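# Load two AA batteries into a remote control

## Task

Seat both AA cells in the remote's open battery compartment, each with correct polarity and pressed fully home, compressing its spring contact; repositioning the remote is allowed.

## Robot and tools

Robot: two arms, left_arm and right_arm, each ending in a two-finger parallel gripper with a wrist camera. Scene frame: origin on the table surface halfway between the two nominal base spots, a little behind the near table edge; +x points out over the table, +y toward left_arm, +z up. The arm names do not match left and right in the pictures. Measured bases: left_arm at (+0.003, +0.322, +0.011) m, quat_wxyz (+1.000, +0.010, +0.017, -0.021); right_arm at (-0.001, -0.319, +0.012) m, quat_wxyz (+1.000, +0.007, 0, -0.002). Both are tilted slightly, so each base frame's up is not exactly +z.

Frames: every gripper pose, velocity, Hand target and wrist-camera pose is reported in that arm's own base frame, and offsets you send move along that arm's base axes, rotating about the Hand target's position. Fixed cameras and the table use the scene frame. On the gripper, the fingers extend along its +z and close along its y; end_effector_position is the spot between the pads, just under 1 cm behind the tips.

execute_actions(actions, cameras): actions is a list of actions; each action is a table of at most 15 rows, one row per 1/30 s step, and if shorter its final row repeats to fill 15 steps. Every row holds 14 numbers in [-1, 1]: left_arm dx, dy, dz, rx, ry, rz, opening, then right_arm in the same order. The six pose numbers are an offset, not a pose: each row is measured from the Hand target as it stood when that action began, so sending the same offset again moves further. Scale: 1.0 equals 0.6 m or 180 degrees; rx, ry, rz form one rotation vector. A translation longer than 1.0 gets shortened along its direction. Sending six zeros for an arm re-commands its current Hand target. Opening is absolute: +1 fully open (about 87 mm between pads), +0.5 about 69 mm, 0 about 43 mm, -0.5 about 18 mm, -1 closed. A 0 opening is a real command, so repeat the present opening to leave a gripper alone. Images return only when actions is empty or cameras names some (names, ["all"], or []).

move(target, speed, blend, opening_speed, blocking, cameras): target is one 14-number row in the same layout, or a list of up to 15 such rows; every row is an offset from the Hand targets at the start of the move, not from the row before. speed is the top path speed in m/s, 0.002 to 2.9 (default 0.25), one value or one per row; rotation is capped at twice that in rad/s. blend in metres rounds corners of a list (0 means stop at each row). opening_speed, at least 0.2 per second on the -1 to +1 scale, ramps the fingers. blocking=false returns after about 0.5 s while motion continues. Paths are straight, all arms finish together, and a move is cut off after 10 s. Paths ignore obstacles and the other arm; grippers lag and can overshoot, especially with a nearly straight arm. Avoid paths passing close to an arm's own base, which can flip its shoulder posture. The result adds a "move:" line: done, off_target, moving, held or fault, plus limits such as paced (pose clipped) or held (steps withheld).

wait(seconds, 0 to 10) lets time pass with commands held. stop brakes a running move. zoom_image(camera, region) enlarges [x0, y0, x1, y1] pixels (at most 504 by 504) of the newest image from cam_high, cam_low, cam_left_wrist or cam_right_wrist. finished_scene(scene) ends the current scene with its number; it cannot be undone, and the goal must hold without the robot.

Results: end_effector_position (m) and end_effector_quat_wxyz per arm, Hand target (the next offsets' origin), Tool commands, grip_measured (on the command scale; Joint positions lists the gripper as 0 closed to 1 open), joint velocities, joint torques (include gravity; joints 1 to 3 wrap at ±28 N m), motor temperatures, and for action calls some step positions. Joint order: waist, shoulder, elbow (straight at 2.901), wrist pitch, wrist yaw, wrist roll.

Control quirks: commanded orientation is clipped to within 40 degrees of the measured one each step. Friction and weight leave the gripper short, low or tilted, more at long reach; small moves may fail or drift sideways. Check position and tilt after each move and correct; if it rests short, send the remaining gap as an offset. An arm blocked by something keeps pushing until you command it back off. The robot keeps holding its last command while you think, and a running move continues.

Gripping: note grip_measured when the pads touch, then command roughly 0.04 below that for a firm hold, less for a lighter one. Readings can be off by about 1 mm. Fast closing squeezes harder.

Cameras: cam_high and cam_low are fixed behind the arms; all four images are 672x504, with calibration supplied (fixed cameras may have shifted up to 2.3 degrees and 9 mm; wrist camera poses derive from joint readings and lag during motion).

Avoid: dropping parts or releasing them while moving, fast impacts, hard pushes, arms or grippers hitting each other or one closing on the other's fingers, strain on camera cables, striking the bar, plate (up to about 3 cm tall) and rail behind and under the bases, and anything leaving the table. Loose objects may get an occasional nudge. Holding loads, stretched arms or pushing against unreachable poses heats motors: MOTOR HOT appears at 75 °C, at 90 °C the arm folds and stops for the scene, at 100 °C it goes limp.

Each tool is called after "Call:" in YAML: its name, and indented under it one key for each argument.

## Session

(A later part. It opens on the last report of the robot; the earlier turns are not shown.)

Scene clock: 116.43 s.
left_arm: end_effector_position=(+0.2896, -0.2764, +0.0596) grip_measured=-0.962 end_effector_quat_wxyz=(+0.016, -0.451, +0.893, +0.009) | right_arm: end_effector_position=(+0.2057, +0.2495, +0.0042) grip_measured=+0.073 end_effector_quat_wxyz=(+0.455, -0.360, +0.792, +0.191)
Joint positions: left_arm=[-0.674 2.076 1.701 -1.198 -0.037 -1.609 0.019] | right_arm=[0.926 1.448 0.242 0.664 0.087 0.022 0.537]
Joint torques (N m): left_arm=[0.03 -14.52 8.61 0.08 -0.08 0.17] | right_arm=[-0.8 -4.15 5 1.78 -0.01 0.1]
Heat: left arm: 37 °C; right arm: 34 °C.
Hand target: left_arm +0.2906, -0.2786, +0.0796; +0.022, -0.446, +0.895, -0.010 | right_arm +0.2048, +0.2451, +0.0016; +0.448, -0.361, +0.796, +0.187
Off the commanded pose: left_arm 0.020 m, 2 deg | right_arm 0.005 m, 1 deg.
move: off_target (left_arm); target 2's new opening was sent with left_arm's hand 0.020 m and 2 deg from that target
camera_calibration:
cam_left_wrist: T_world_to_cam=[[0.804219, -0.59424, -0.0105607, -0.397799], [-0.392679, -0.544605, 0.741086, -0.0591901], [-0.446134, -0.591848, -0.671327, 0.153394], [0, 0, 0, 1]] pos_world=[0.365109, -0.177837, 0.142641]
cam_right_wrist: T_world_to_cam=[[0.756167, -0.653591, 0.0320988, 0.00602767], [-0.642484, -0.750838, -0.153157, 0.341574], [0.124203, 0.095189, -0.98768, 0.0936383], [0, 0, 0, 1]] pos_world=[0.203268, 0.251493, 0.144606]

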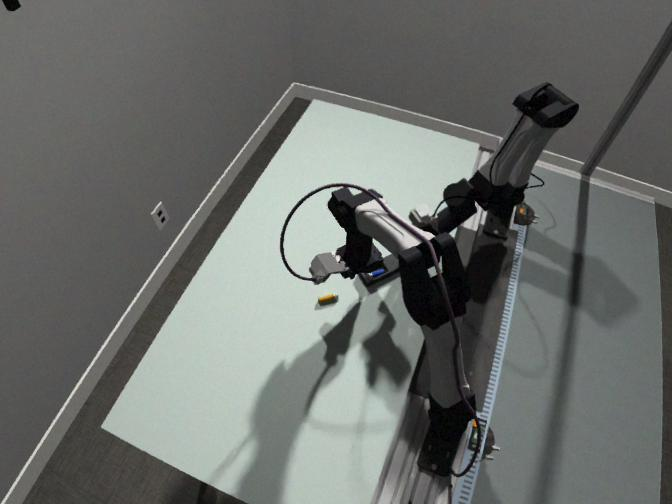

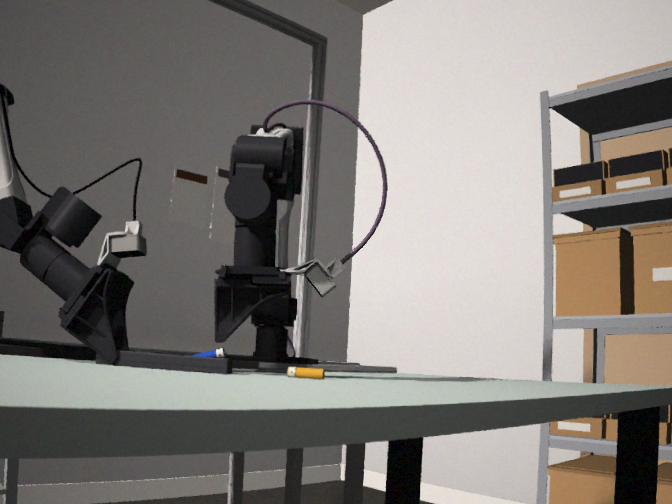

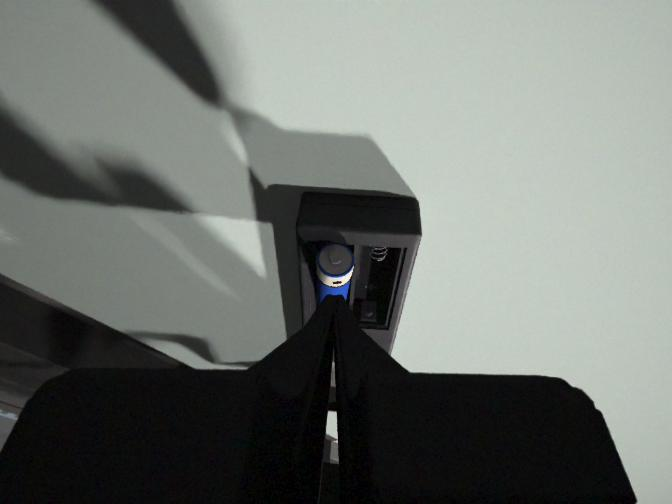

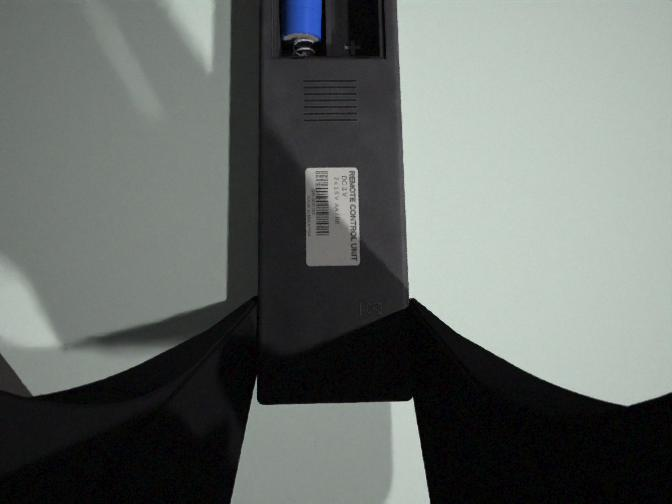

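Call:
move:
  target: [0.001,0.001,-0.062,0,0,0,-1, 0,0,0,0,0,0,0.04]
  speed: 0.05
  cameras: ["cam_low","cam_left_wrist"]

Call:
zoom_image:
  camera: "cam_low"
  region: [160, 310, 260, 390]

Call:
zoom_image:
  camera: "cam_left_wrist"
  region: [260, 180, 430, 380]

Scene clock: 118.53 s.
left_arm: end_effector_position=(+0.2923, -0.2829, +0.0435) grip_measured=-0.962 end_effector_quat_wxyz=(+0.017, -0.449, +0.893, -0.015) | right_arm: end_effector_position=(+0.2056, +0.2496, +0.0042) grip_measured=+0.073 end_effector_quat_wxyz=(+0.455, -0.361, +0.792, +0.191)
Joint positions: left_arm=[-0.675 2.07 1.623 -1.083 -0.019 -1.607 0.019] | right_arm=[0.926 1.448 0.242 0.664 0.086 0.022 0.537]
Joint torques (N m): left_arm=[0.16 -11.4 5.23 0.39 -0.27 0.17] | right_arm=[-0.85 -4 5.07 1.84 -0.03 0.11]
Heat: left arm: 37 °C; right arm: 34 °C.
Hand target: left_arm +0.2911, -0.2781, +0.0425; +0.022, -0.446, +0.895, -0.010 | right_arm +0.2048, +0.2451, +0.0016; +0.448, -0.361, +0.796, +0.187
Off the commanded pose: left_arm 0.005 m, 1 deg | right_arm 0.005 m, 1 deg.
move: done
camera_calibration:
cam_left_wrist: T_world_to_cam=[[0.801969, -0.5965, 0.0321428, -0.405835], [-0.41163, -0.512823, 0.753375, -0.0357459], [-0.432905, -0.617414, -0.656806, 0.128223], [0, 0, 0, 1]] pos_world=[0.366261, -0.181245, 0.124192]
Images, in order (width x height): cam_low 672x504, cam_left_wrist 672x504.

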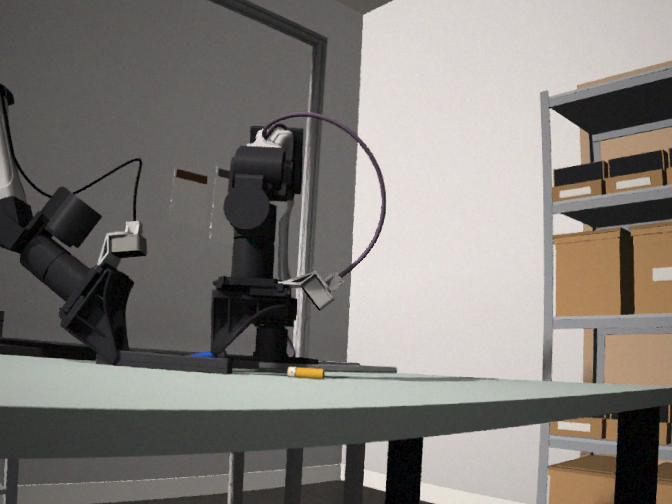

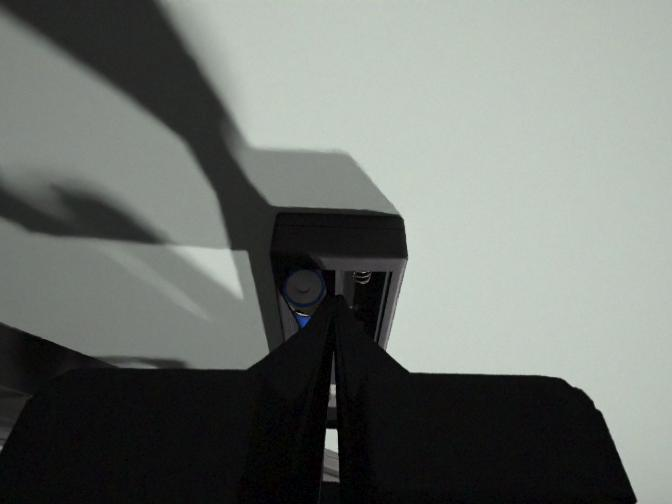

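Scaled by 5.040 from the camera's 672x504 image, which has a finer 960x720 frame.

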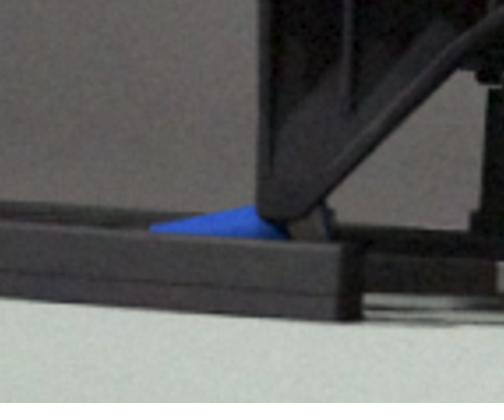

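Scaled by 2.520 from the camera's 672x504 image, which has a finer 960x720 frame.

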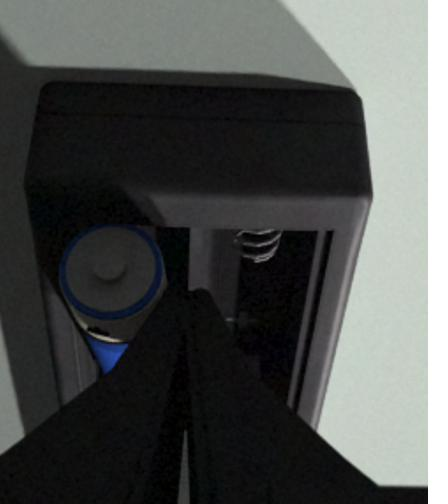

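Call:
move:
  target: [0,0.006,0.05,0,0,0,-1, 0,0,0,0,0,0,0.04]
  speed: 0.1
  cameras: ["cam_low","cam_left_wrist"]

Call:
zoom_image:
  camera: "cam_left_wrist"
  region: [260, 180, 430, 380]

Scene clock: 120.33 s.
left_arm: end_effector_position=(+0.2849, -0.2748, +0.0507) grip_measured=-0.962 end_effector_quat_wxyz=(+0.008, -0.448, +0.894, +0.007) | right_arm: end_effector_position=(+0.2051, +0.2500, +0.0042) grip_measured=+0.073 end_effector_quat_wxyz=(+0.454, -0.362, +0.791, +0.193)
Joint positions: left_arm=[-0.671 2.069 1.651 -1.16 -0.02 -1.601 0.019] | right_arm=[0.926 1.448 0.242 0.664 0.082 0.022 0.537]
Joint torques (N m): left_arm=[0.35 -14.16 9.55 0.03 -0.29 0.17] | right_arm=[-0.91 -4.01 5 1.76 0.02 0.12]
Heat: left arm: 37 °C; right arm: 34 °C.
Hand target: left_arm +0.2911, -0.2745, +0.0725; +0.022, -0.446, +0.895, -0.010 | right_arm +0.2048, +0.2451, +0.0016; +0.448, -0.361, +0.796, +0.187
Off the commanded pose: left_arm 0.023 m, 3 deg | right_arm 0.006 m, 1 deg.
move: off_target (left_arm)
camera_calibration:
cam_left_wrist: T_world_to_cam=[[0.800924, -0.598564, -0.0155622, -0.393163], [-0.38527, -0.535068, 0.751844, -0.0536148], [-0.458354, -0.596174, -0.659157, 0.147947], [0, 0, 0, 1]] pos_world=[0.362049, -0.175818, 0.131712]
Images, in order (width x height): cam_low 672x504, cam_left_wrist 672x504.

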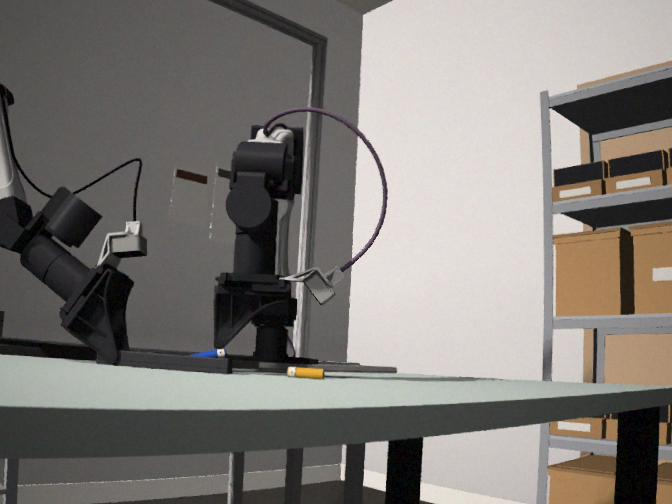

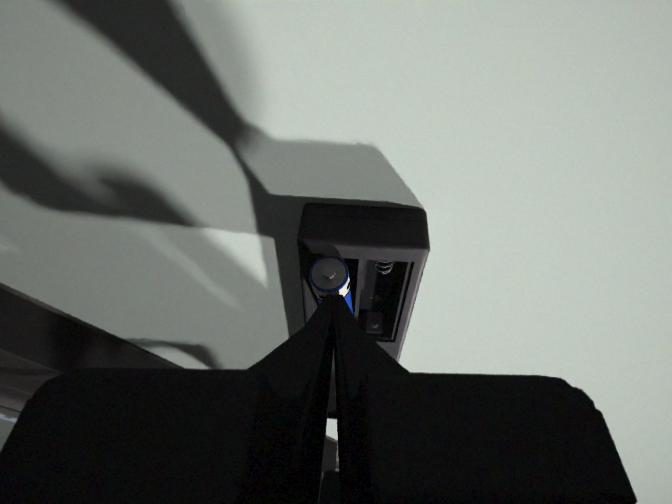

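Scaled by 2.520 from the camera's 672x504 image, which has a finer 960x720 frame.

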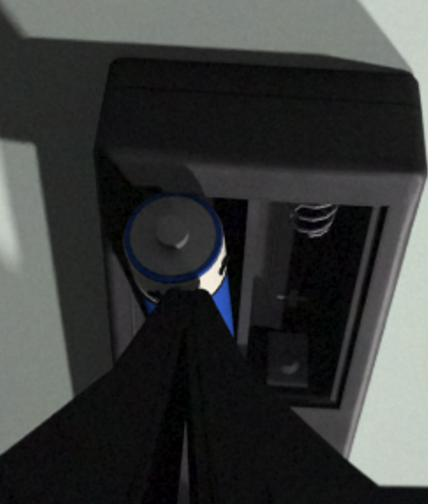

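Call:
move:
  target:
    - [0.004,-0.002,0.0,0,0,0,-0.72, 0,0,0,0,0,0,0.04]
    - [0.004,-0.002,-0.025,0,0,0,-0.72, 0,0,0,0,0,0,0.04]
  speed: 0.05
  cameras: ["cam_low","cam_left_wrist"]

Call:
zoom_image:
  camera: "cam_left_wrist"
  region: [260, 180, 430, 380]

Call:
zoom_image:
  camera: "cam_low"
  region: [160, 310, 260, 390]

Scene clock: 122.80 s.
left_arm: end_effector_position=(+0.2916, -0.2801, +0.0549) grip_measured=-0.720 end_effector_quat_wxyz=(+0.015, -0.447, +0.894, -0.007) | right_arm: end_effector_position=(+0.2051, +0.2500, +0.0042) grip_measured=+0.073 end_effector_quat_wxyz=(+0.454, -0.362, +0.791, +0.193)
Joint positions: left_arm=[-0.671 2.069 1.668 -1.145 -0.021 -1.598 0.14] | right_arm=[0.926 1.448 0.242 0.664 0.082 0.022 0.537]
Joint torques (N m): left_arm=[0.53 -12.07 5.34 0.46 -0.3 0.16] | right_arm=[-0.73 -4.18 5.03 1.82 0 0.12]
Heat: left arm: 38 °C; right arm: 34 °C.
Hand target: left_arm +0.2936, -0.2757, +0.0575; +0.022, -0.446, +0.895, -0.010 | right_arm +0.2048, +0.2451, +0.0016; +0.448, -0.361, +0.796, +0.187
Off the commanded pose: left_arm 0.005 m, 1 deg | right_arm 0.006 m, 1 deg.
move: done
camera_calibration:
cam_left_wrist: T_world_to_cam=[[0.799511, -0.600436, 0.0160789, -0.403486], [-0.40533, -0.519575, 0.752163, -0.0468213], [-0.443272, -0.60788, -0.65878, 0.142987], [0, 0, 0, 1]] pos_world=[0.366996, -0.179676, 0.135902]
Images, in order (width x height): cam_low 672x504, cam_left_wrist 672x504.

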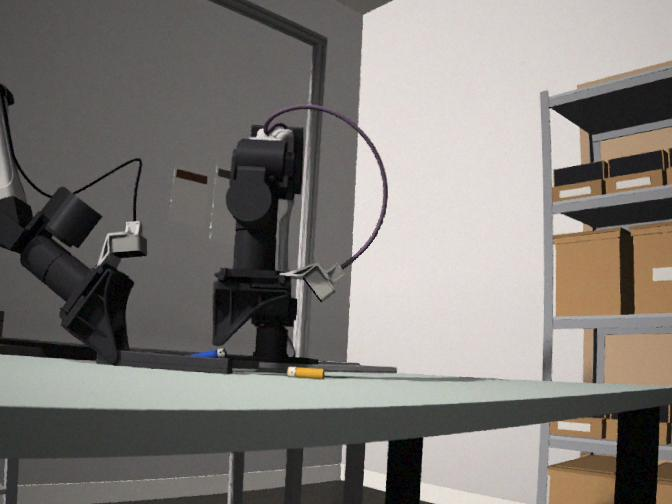

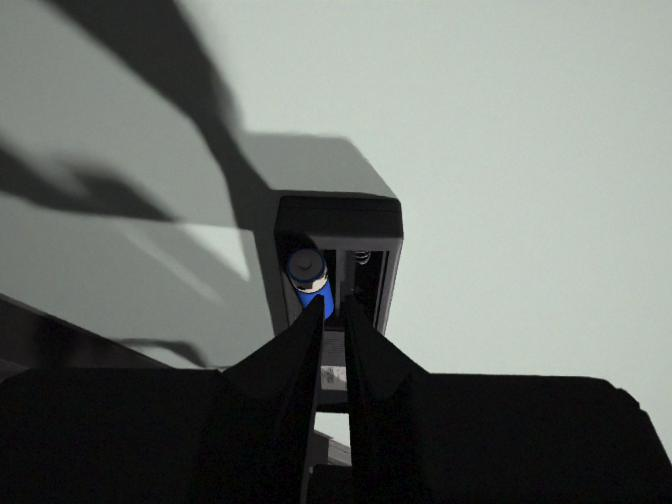

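Scaled by 2.520 from the camera's 672x504 image, which has a finer 960x720 frame.

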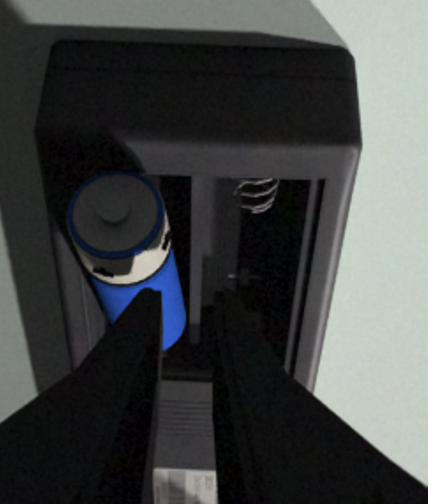

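Scaled by 5.040 from the camera's 672x504 image, which has a finer 960x720 frame.

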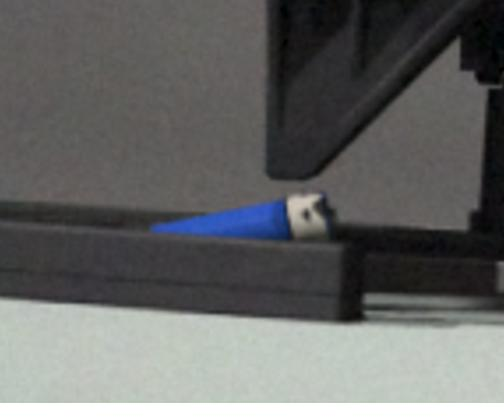

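Call:
move:
  target: [-0.0075,0.016,0.0,0,0,0,-0.72, 0,0,0,0,0,0,0.04]
  speed: 0.05
  cameras: ["cam_low","cam_left_wrist"]

Call:
zoom_image:
  camera: "cam_left_wrist"
  region: [260, 180, 430, 380]

Call:
zoom_image:
  camera: "cam_low"
  region: [160, 310, 260, 390]

Scene clock: 124.43 s.
left_arm: end_effector_position=(+0.2875, -0.2715, +0.0504) grip_measured=-0.720 end_effector_quat_wxyz=(+0.012, -0.447, +0.894, -0.003) | right_arm: end_effector_position=(+0.2051, +0.2500, +0.0042) grip_measured=+0.073 end_effector_quat_wxyz=(+0.454, -0.362, +0.791, +0.193)
Joint positions: left_arm=[-0.66 2.047 1.617 -1.125 -0.019 -1.587 0.14] | right_arm=[0.926 1.448 0.242 0.664 0.082 0.022 0.537]
Joint torques (N m): left_arm=[0.69 -13.33 4.9 0.4 -0.29 0.21] | right_arm=[-0.84 -4.08 5 1.76 0.01 0.11]
Heat: left arm: 39 °C; right arm: 34 °C.
Hand target: left_arm +0.2890, -0.2661, +0.0574; +0.022, -0.446, +0.895, -0.010 | right_arm +0.2048, +0.2451, +0.0016; +0.448, -0.361, +0.796, +0.187
Off the commanded pose: left_arm 0.009 m, 1 deg | right_arm 0.006 m, 1 deg.
move: done
camera_calibration:
cam_left_wrist: T_world_to_cam=[[0.79962, -0.600459, 0.00745954, -0.394621], [-0.399459, -0.522595, 0.753211, -0.0432312], [-0.448374, -0.605263, -0.657737, 0.145493], [0, 0, 0, 1]] pos_world=[0.363513, -0.171485, 0.131202]
Images, in order (width x height): cam_low 672x504, cam_left_wrist 672x504.

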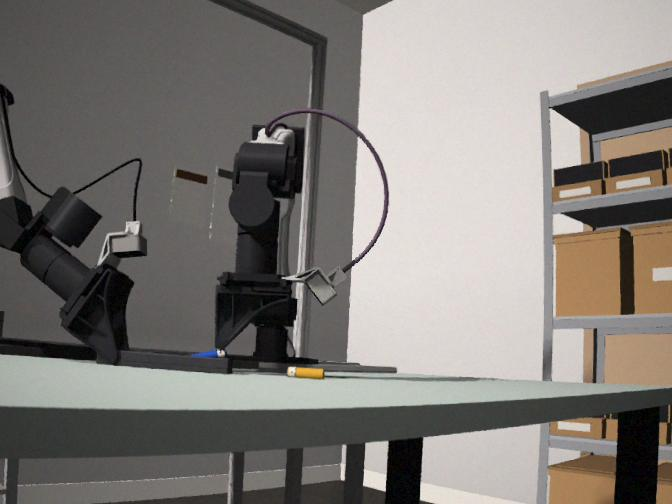

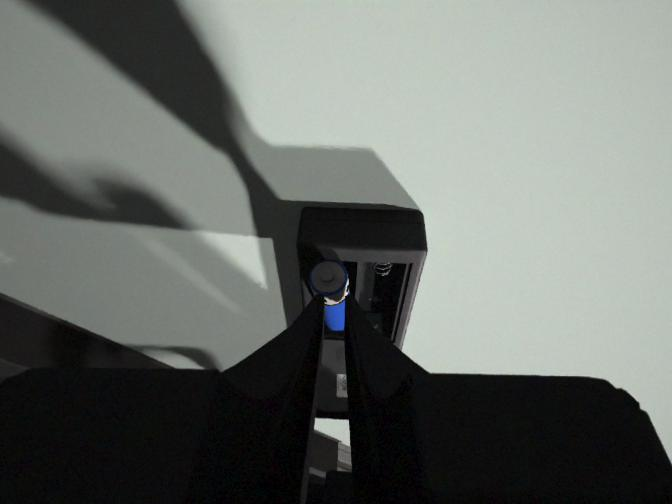

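Scaled by 2.520 from the camera's 672x504 image, which has a finer 960x720 frame.

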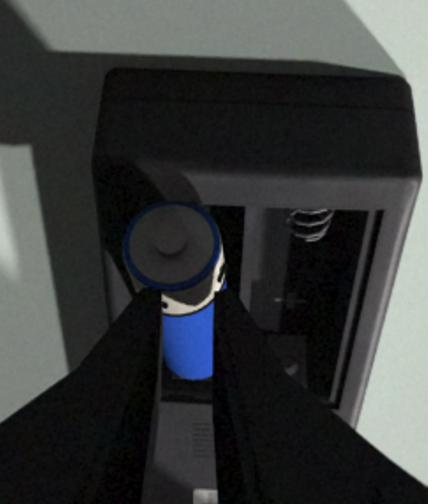

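Scaled by 5.040 from the camera's 672x504 image, which has a finer 960x720 frame.

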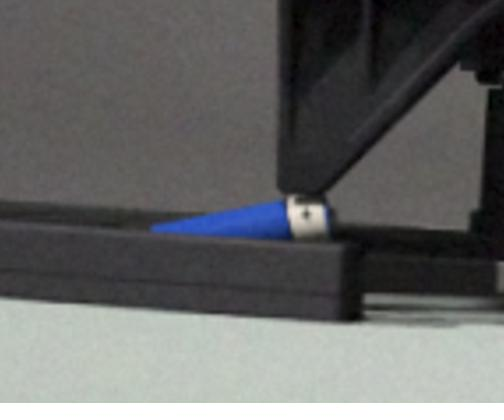

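Call:
move:
  target: [-0.002,-0.003,-0.037,0,0,0,-0.72, 0,0,0,0,0,0,0.04]
  speed: 0.04
  cameras: ["cam_low","cam_left_wrist","cam_right_wrist"]

Call:
zoom_image:
  camera: "cam_left_wrist"
  region: [260, 180, 430, 380]

Call:
zoom_image:
  camera: "cam_low"
  region: [160, 310, 260, 390]

Scene clock: 125.77 s.
left_arm: end_effector_position=(+0.2841, -0.2719, +0.0475) grip_measured=-0.719 end_effector_quat_wxyz=(+0.009, -0.447, +0.895, -0.013) | right_arm: end_effector_position=(+0.2051, +0.2500, +0.0042) grip_measured=+0.073 end_effector_quat_wxyz=(+0.454, -0.362, +0.791, +0.193)
Joint positions: left_arm=[-0.66 2.026 1.572 -1.085 -0.005 -1.586 0.14] | right_arm=[0.926 1.448 0.242 0.664 0.082 0.022 0.537]
Joint torques (N m): left_arm=[0.17 -9.39 3.22 0.87 -0.43 0.12] | right_arm=[-0.7 -4.04 5.01 1.77 0.02 0.1]
Heat: left arm: 39 °C; right arm: 34 °C.
Hand target: left_arm +0.2878, -0.2678, +0.0353; +0.022, -0.446, +0.895, -0.010 | right_arm +0.2048, +0.2451, +0.0016; +0.448, -0.361, +0.796, +0.187
Off the commanded pose: left_arm 0.013 m, 1 deg | right_arm 0.006 m, 1 deg.
move: off_target (left_arm)
camera_calibration:
cam_left_wrist: T_world_to_cam=[[0.798644, -0.601387, 0.0224154, -0.392795], [-0.402966, -0.506733, 0.762128, -0.0377089], [-0.446975, -0.617701, -0.647038, 0.137591], [0, 0, 0, 1]] pos_world=[0.360008, -0.17034, 0.12657]
cam_right_wrist: T_world_to_cam=[[0.758808, -0.650632, 0.0297901, 0.00551648], [-0.639779, -0.753159, -0.153082, 0.341629], [0.122037, 0.0971006, -0.987764, 0.0936196], [0, 0, 0, 1]] pos_world=[0.202956, 0.2518, 0.144607]
Images, in order (width x height): cam_low 672x504, cam_left_wrist 672x504, cam_right_wrist 672x504.

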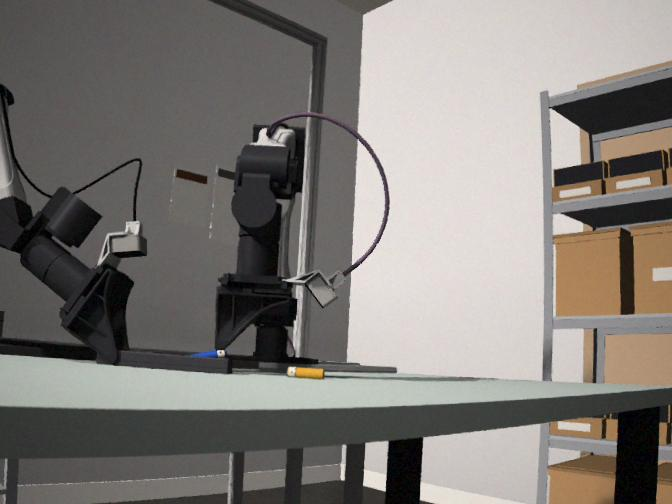

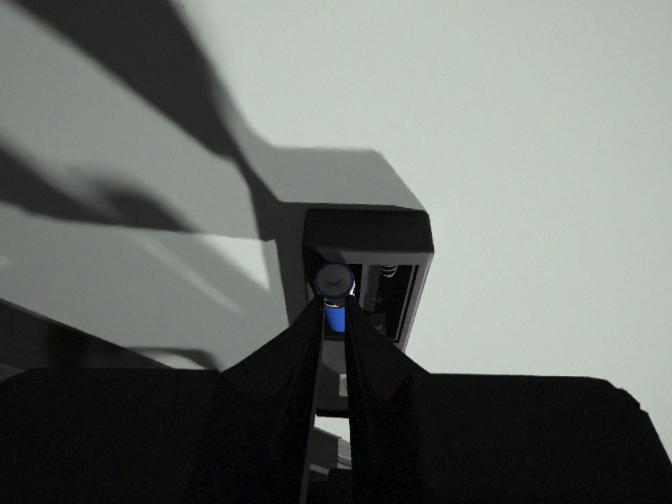

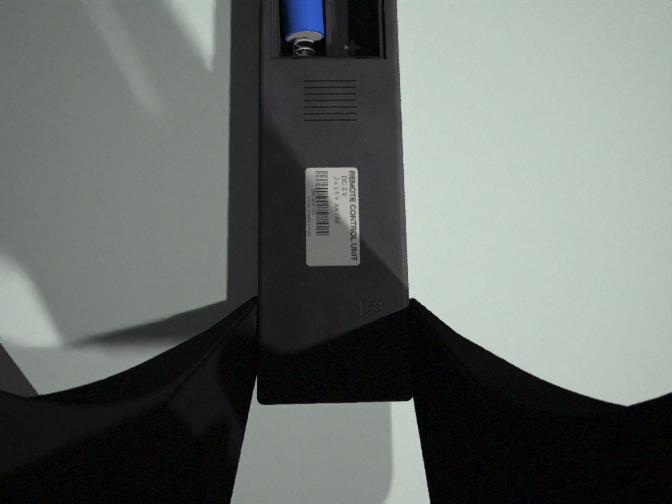

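Scaled by 2.520 from the camera's 672x504 image, which has a finer 960x720 frame.

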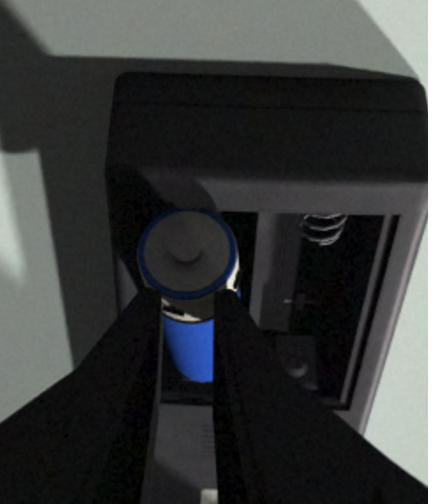

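Scaled by 5.040 from the camera's 672x504 image, which has a finer 960x720 frame.

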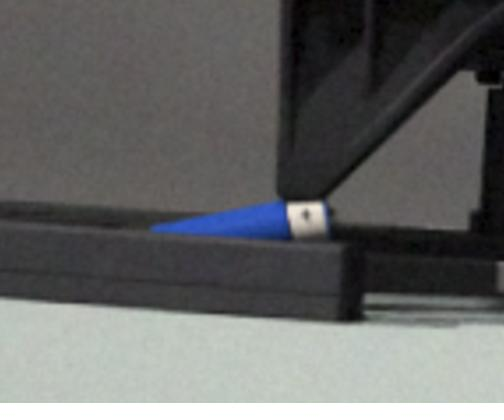

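Call:
move:
  target: [-0.02,-0.026,-0.012,0,0,0,-0.72, 0,0,0,0,0,0,0.04]
  speed: 0.03
  cameras: ["cam_low","cam_left_wrist","cam_right_wrist"]

Call:
zoom_image:
  camera: "cam_left_wrist"
  region: [260, 180, 430, 380]

Call:
zoom_image:
  camera: "cam_low"
  region: [160, 310, 260, 390]

Scene clock: 127.37 s.
left_arm: end_effector_position=(+0.2757, -0.2867, +0.0424) grip_measured=-0.719 end_effector_quat_wxyz=(+0.013, -0.440, +0.898, -0.022) | right_arm: end_effector_position=(+0.2051, +0.2500, +0.0042) grip_measured=+0.073 end_effector_quat_wxyz=(+0.454, -0.362, +0.791, +0.193)
Joint positions: left_arm=[-0.702 2.026 1.549 -1.044 -0.005 -1.613 0.14] | right_arm=[0.926 1.448 0.242 0.664 0.082 0.022 0.537]
Joint torques (N m): left_arm=[-0.47 -8.42 3.9 0.7 -0.45 -0.11] | right_arm=[-0.98 -4.14 5.11 1.81 0.05 0.12]
Heat: left arm: 39 °C; right arm: 34 °C.
Hand target: left_arm +0.2759, -0.2835, +0.0281; +0.022, -0.446, +0.895, -0.010 | right_arm +0.2048, +0.2451, +0.0016; +0.448, -0.361, +0.796, +0.187
Off the commanded pose: left_arm 0.015 m, 2 deg | right_arm 0.006 m, 1 deg.
move: off_target (left_arm)
camera_calibration:
cam_left_wrist: T_world_to_cam=[[0.788722, -0.613368, 0.0411905, -0.396297], [-0.421366, -0.490608, 0.762728, -0.0350123], [-0.447625, -0.618937, -0.645406, 0.121058], [0, 0, 0, 1]] pos_world=[0.352004, -0.185326, 0.12116]
cam_right_wrist: T_world_to_cam=[[0.758808, -0.650632, 0.0297901, 0.00551648], [-0.639779, -0.753159, -0.153082, 0.341629], [0.122037, 0.0971006, -0.987764, 0.0936196], [0, 0, 0, 1]] pos_world=[0.202956, 0.2518, 0.144607]
Images, in order (width x height): cam_low 672x504, cam_left_wrist 672x504, cam_right_wrist 672x504.

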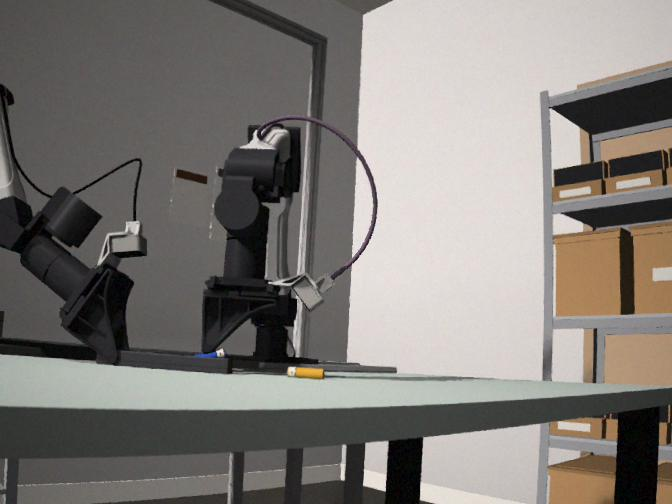

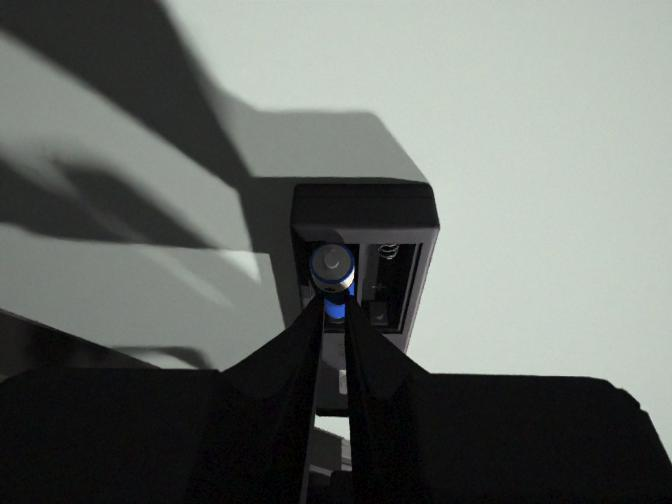

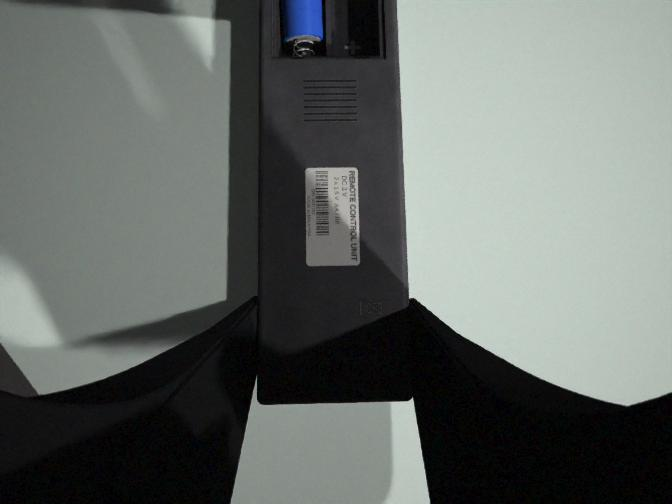

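Scaled by 2.520 from the camera's 672x504 image, which has a finer 960x720 frame.

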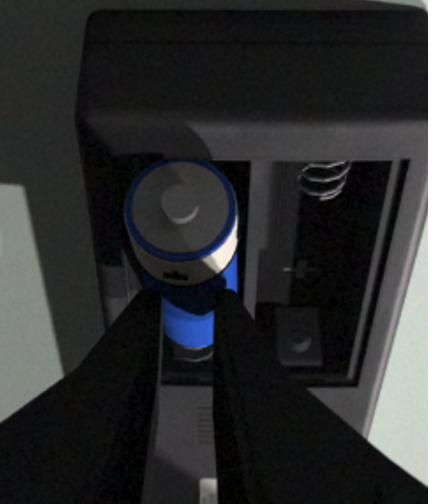

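Scaled by 5.040 from the camera's 672x504 image, which has a finer 960x720 frame.

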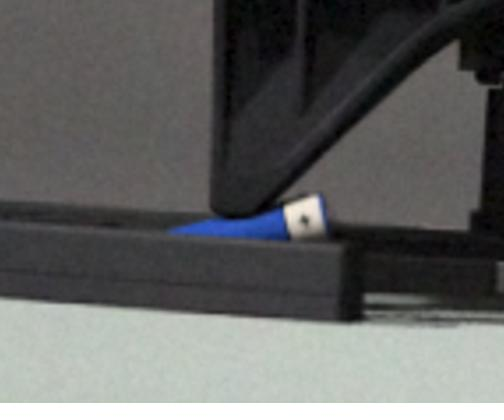

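Call:
move:
  target:
    - [0.003,0.005,0.078,0,0,0,-0.42, 0,0,0,0,0,0,0.04]
    - [0.0123,0.018,0.078,0,0,0,-0.42, 0,0,0,0,0,0,0.04]
    - [0.0123,0.018,0.04,0,0,0,-0.42, 0,0,0,0,0,0,0.04]
  speed: 0.07
  cameras: ["cam_low","cam_left_wrist","cam_right_wrist"]

Call:
zoom_image:
  camera: "cam_left_wrist"
  region: [260, 180, 430, 380]

Call:
zoom_image:
  camera: "cam_low"
  region: [160, 310, 260, 390]

Scene clock: 132.40 s.
left_arm: end_effector_position=(+0.2832, -0.2752, +0.0509) grip_measured=-0.420 end_effector_quat_wxyz=(+0.016, -0.450, +0.893, -0.008) | right_arm: end_effector_position=(+0.2051, +0.2500, +0.0042) grip_measured=+0.073 end_effector_quat_wxyz=(+0.454, -0.362, +0.791, +0.193)
Joint positions: left_arm=[-0.676 2.03 1.594 -1.107 -0.023 -1.609 0.29] | right_arm=[0.926 1.448 0.242 0.664 0.082 0.022 0.537]
Joint torques (N m): left_arm=[0.14 -11.47 5.38 0.43 -0.24 0.18] | right_arm=[-0.94 -4 5.08 1.81 0.03 0.12]
Heat: left arm: 39 °C; right arm: 35 °C.
Hand target: left_arm +0.2833, -0.2727, +0.0521; +0.022, -0.446, +0.895, -0.010 | right_arm +0.2048, +0.2451, +0.0016; +0.448, -0.361, +0.796, +0.187
Off the commanded pose: left_arm 0.003 m, 1 deg | right_arm 0.006 m, 1 deg.
move: done
camera_calibration:
cam_left_wrist: T_world_to_cam=[[0.802905, -0.595789, 0.0194626, -0.393637], [-0.405071, -0.521352, 0.751072, -0.0451675], [-0.437333, -0.610923, -0.659933, 0.137012], [0, 0, 0, 1]] pos_world=[0.357677, -0.174369, 0.132004]
cam_right_wrist: T_world_to_cam=[[0.758808, -0.650632, 0.0297901, 0.00551648], [-0.639779, -0.753159, -0.153082, 0.341629], [0.122037, 0.0971006, -0.987764, 0.0936196], [0, 0, 0, 1]] pos_world=[0.202956, 0.2518, 0.144607]
Images, in order (width x height): cam_low 672x504, cam_left_wrist 672x504, cam_right_wrist 672x504.

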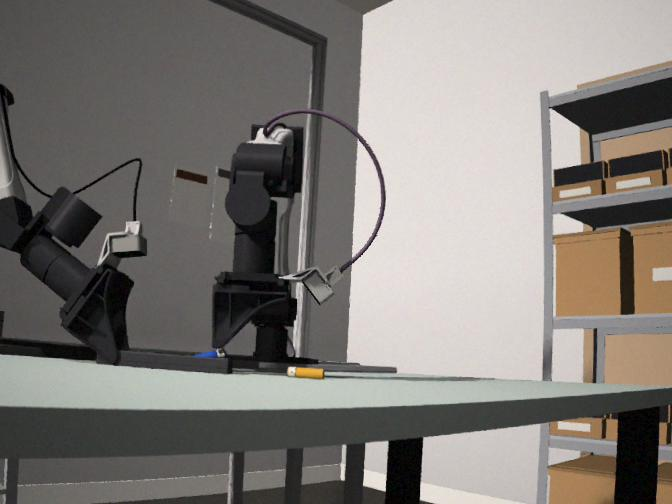

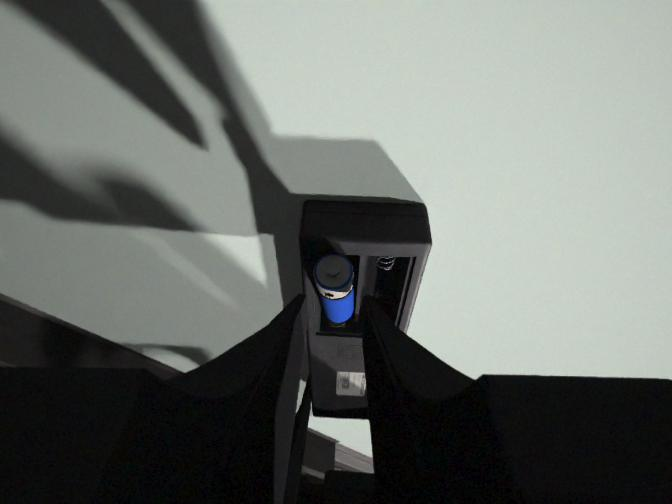

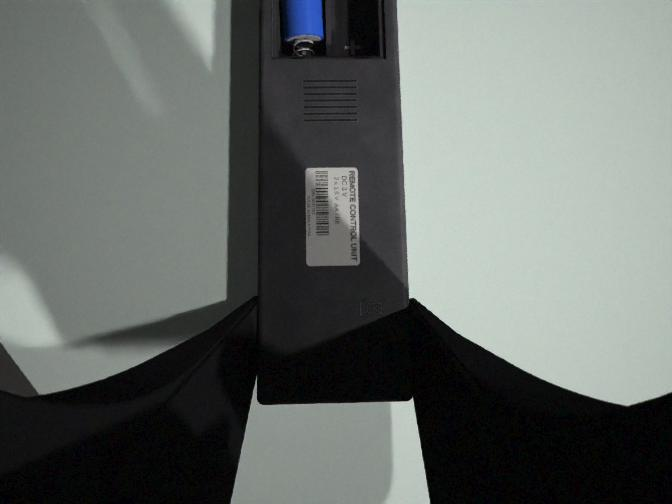

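Scaled by 2.520 from the camera's 672x504 image, which has a finer 960x720 frame.

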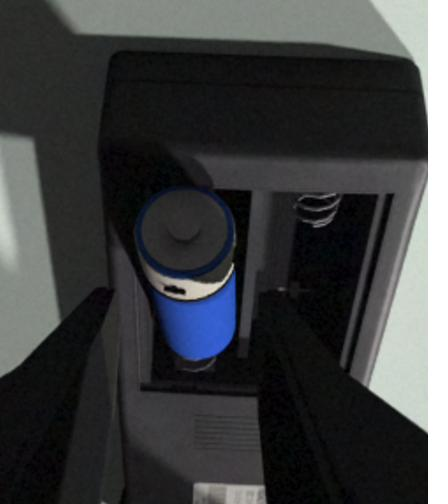

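Scaled by 5.040 from the camera's 672x504 image, which has a finer 960x720 frame.

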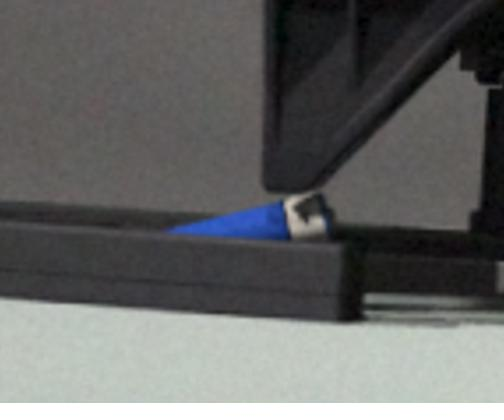

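Call:
move:
  target:
    - [0.006,0.0075,0.0,0,0,0,-0.42, 0,0,0,0,0,0,0.04]
    - [0.006,0.0065,-0.013,0,0,0,-0.42, 0,0,0,0,0,0,0.04]
  speed: 0.05
  cameras: ["cam_low","cam_left_wrist"]

Call:
zoom_image:
  camera: "cam_left_wrist"
  region: [260, 180, 430, 380]

Call:
zoom_image:
  camera: "cam_low"
  region: [160, 310, 260, 390]

Scene clock: 134.23 s.
left_arm: end_effector_position=(+0.2868, -0.2720, +0.0459) grip_measured=-0.420 end_effector_quat_wxyz=(+0.018, -0.449, +0.893, -0.011) | right_arm: end_effector_position=(+0.2051, +0.2500, +0.0042) grip_measured=+0.073 end_effector_quat_wxyz=(+0.454, -0.362, +0.791, +0.193)
Joint positions: left_arm=[-0.664 2.03 1.574 -1.079 -0.023 -1.595 0.29] | right_arm=[0.926 1.448 0.242 0.664 0.082 0.022 0.537]
Joint torques (N m): left_arm=[0.18 -10.61 5.24 0.44 -0.26 0.18] | right_arm=[-0.81 -3.93 4.98 1.8 0.04 0.14]
Heat: left arm: 39 °C; right arm: 35 °C.
Hand target: left_arm +0.2869, -0.2688, +0.0443; +0.022, -0.446, +0.895, -0.010 | right_arm +0.2048, +0.2451, +0.0016; +0.448, -0.361, +0.796, +0.187
Off the commanded pose: left_arm 0.004 m, 1 deg | right_arm 0.006 m, 1 deg.
move: done
camera_calibration:
cam_left_wrist: T_world_to_cam=[[0.801667, -0.597156, 0.0271104, -0.39491], [-0.410721, -0.517297, 0.750808, -0.0356101], [-0.434325, -0.613033, -0.659964, 0.135855], [0, 0, 0, 1]] pos_world=[0.360966, -0.17096, 0.127102]
Images, in order (width x height): cam_low 672x504, cam_left_wrist 672x504.

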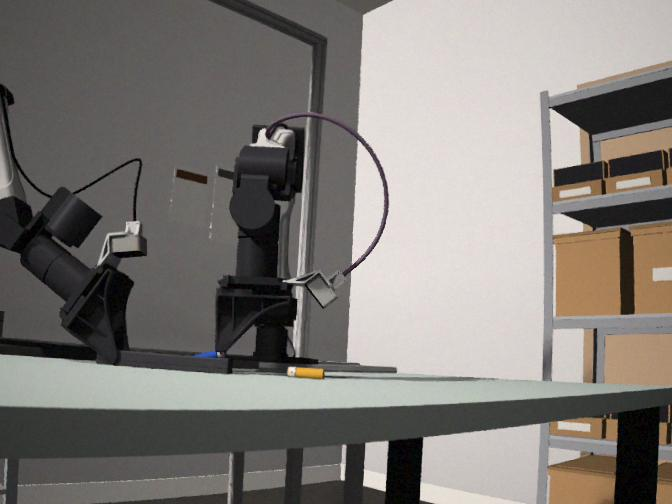

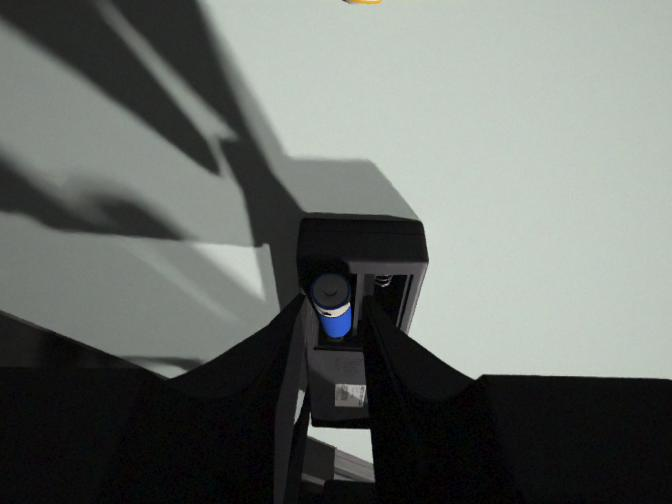

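Scaled by 2.520 from the camera's 672x504 image, which has a finer 960x720 frame.

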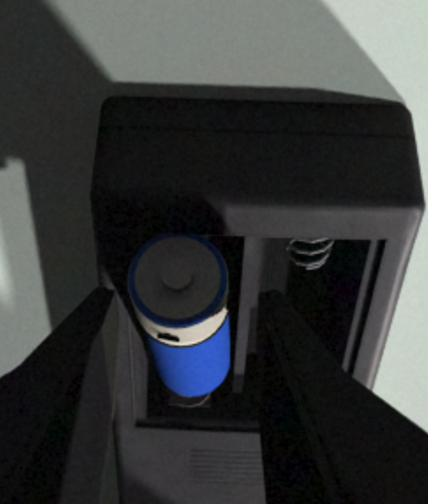

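Scaled by 5.040 from the camera's 672x504 image, which has a finer 960x720 frame.

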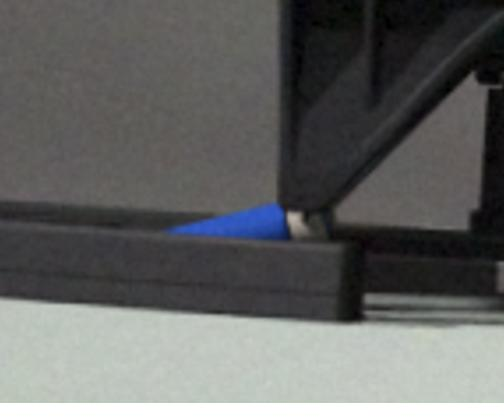

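Call:
move:
  target:
    - [0,-0.001,-0.006,0,0,0,-0.42, 0,0,0,0,0,0,0.04]
    - [0,-0.001,-0.006,0,0,0,-0.72, 0,0,0,0,0,0,0.04]
  speed: 0.05
  opening_speed: 0.4
  cameras: ["cam_low","cam_left_wrist"]

Call:
zoom_image:
  camera: "cam_left_wrist"
  region: [260, 180, 430, 380]

Call:
zoom_image:
  camera: "cam_low"
  region: [160, 310, 260, 390]

Scene clock: 136.47 s.
left_arm: end_effector_position=(+0.2875, -0.2725, +0.0441) grip_measured=-0.593 end_effector_quat_wxyz=(+0.019, -0.449, +0.893, -0.014) | right_arm: end_effector_position=(+0.2051, +0.2500, +0.0042) grip_measured=+0.073 end_effector_quat_wxyz=(+0.454, -0.362, +0.791, +0.193)
Joint positions: left_arm=[-0.664 2.03 1.567 -1.066 -0.023 -1.595 0.203] | right_arm=[0.926 1.448 0.242 0.664 0.082 0.022 0.537]
Joint torques (N m): left_arm=[0.01 -10.32 5.29 0.5 -0.26 0.14] | right_arm=[-0.87 -4.04 5.03 1.81 -0.01 0.12]
Heat: left arm: 39 °C; right arm: 35 °C.
Hand target: left_arm +0.2869, -0.2694, +0.0408; +0.022, -0.446, +0.895, -0.010 | right_arm +0.2048, +0.2451, +0.0016; +0.448, -0.361, +0.796, +0.187
Off the commanded pose: left_arm 0.005 m, 1 deg | right_arm 0.006 m, 1 deg.
move: done
camera_calibration:
cam_left_wrist: T_world_to_cam=[[0.801536, -0.597089, 0.0320012, -0.395844], [-0.413602, -0.514981, 0.750818, -0.0327601], [-0.431825, -0.615044, -0.659733, 0.133441], [0, 0, 0, 1]] pos_world=[0.361357, -0.171153, 0.1253]
Images, in order (width x height): cam_low 672x504, cam_left_wrist 672x504.

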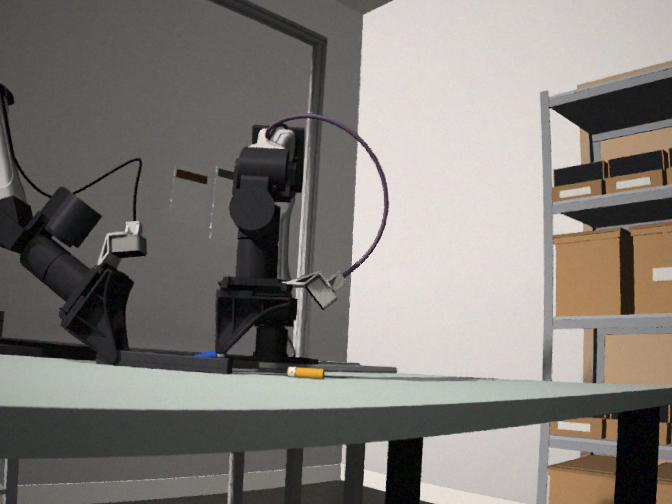

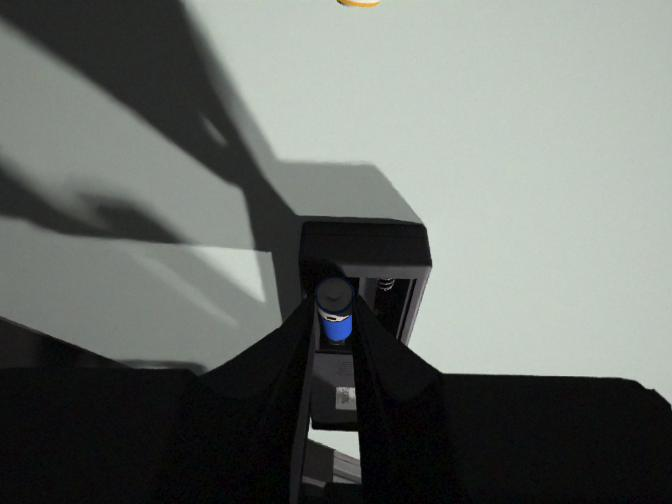

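Scaled by 2.520 from the camera's 672x504 image, which has a finer 960x720 frame.

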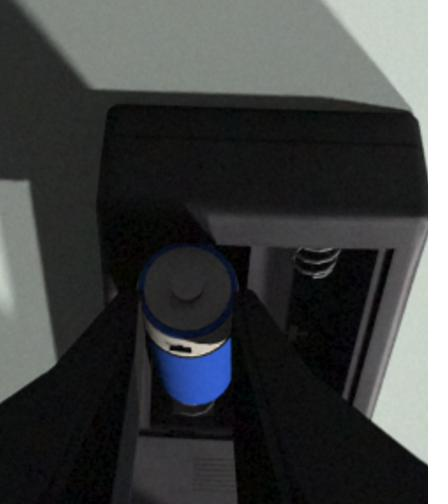

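Scaled by 5.040 from the camera's 672x504 image, which has a finer 960x720 frame.

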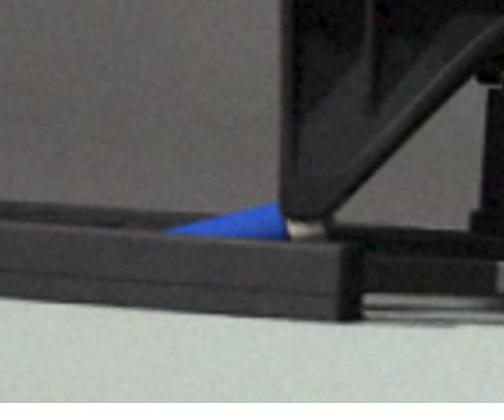

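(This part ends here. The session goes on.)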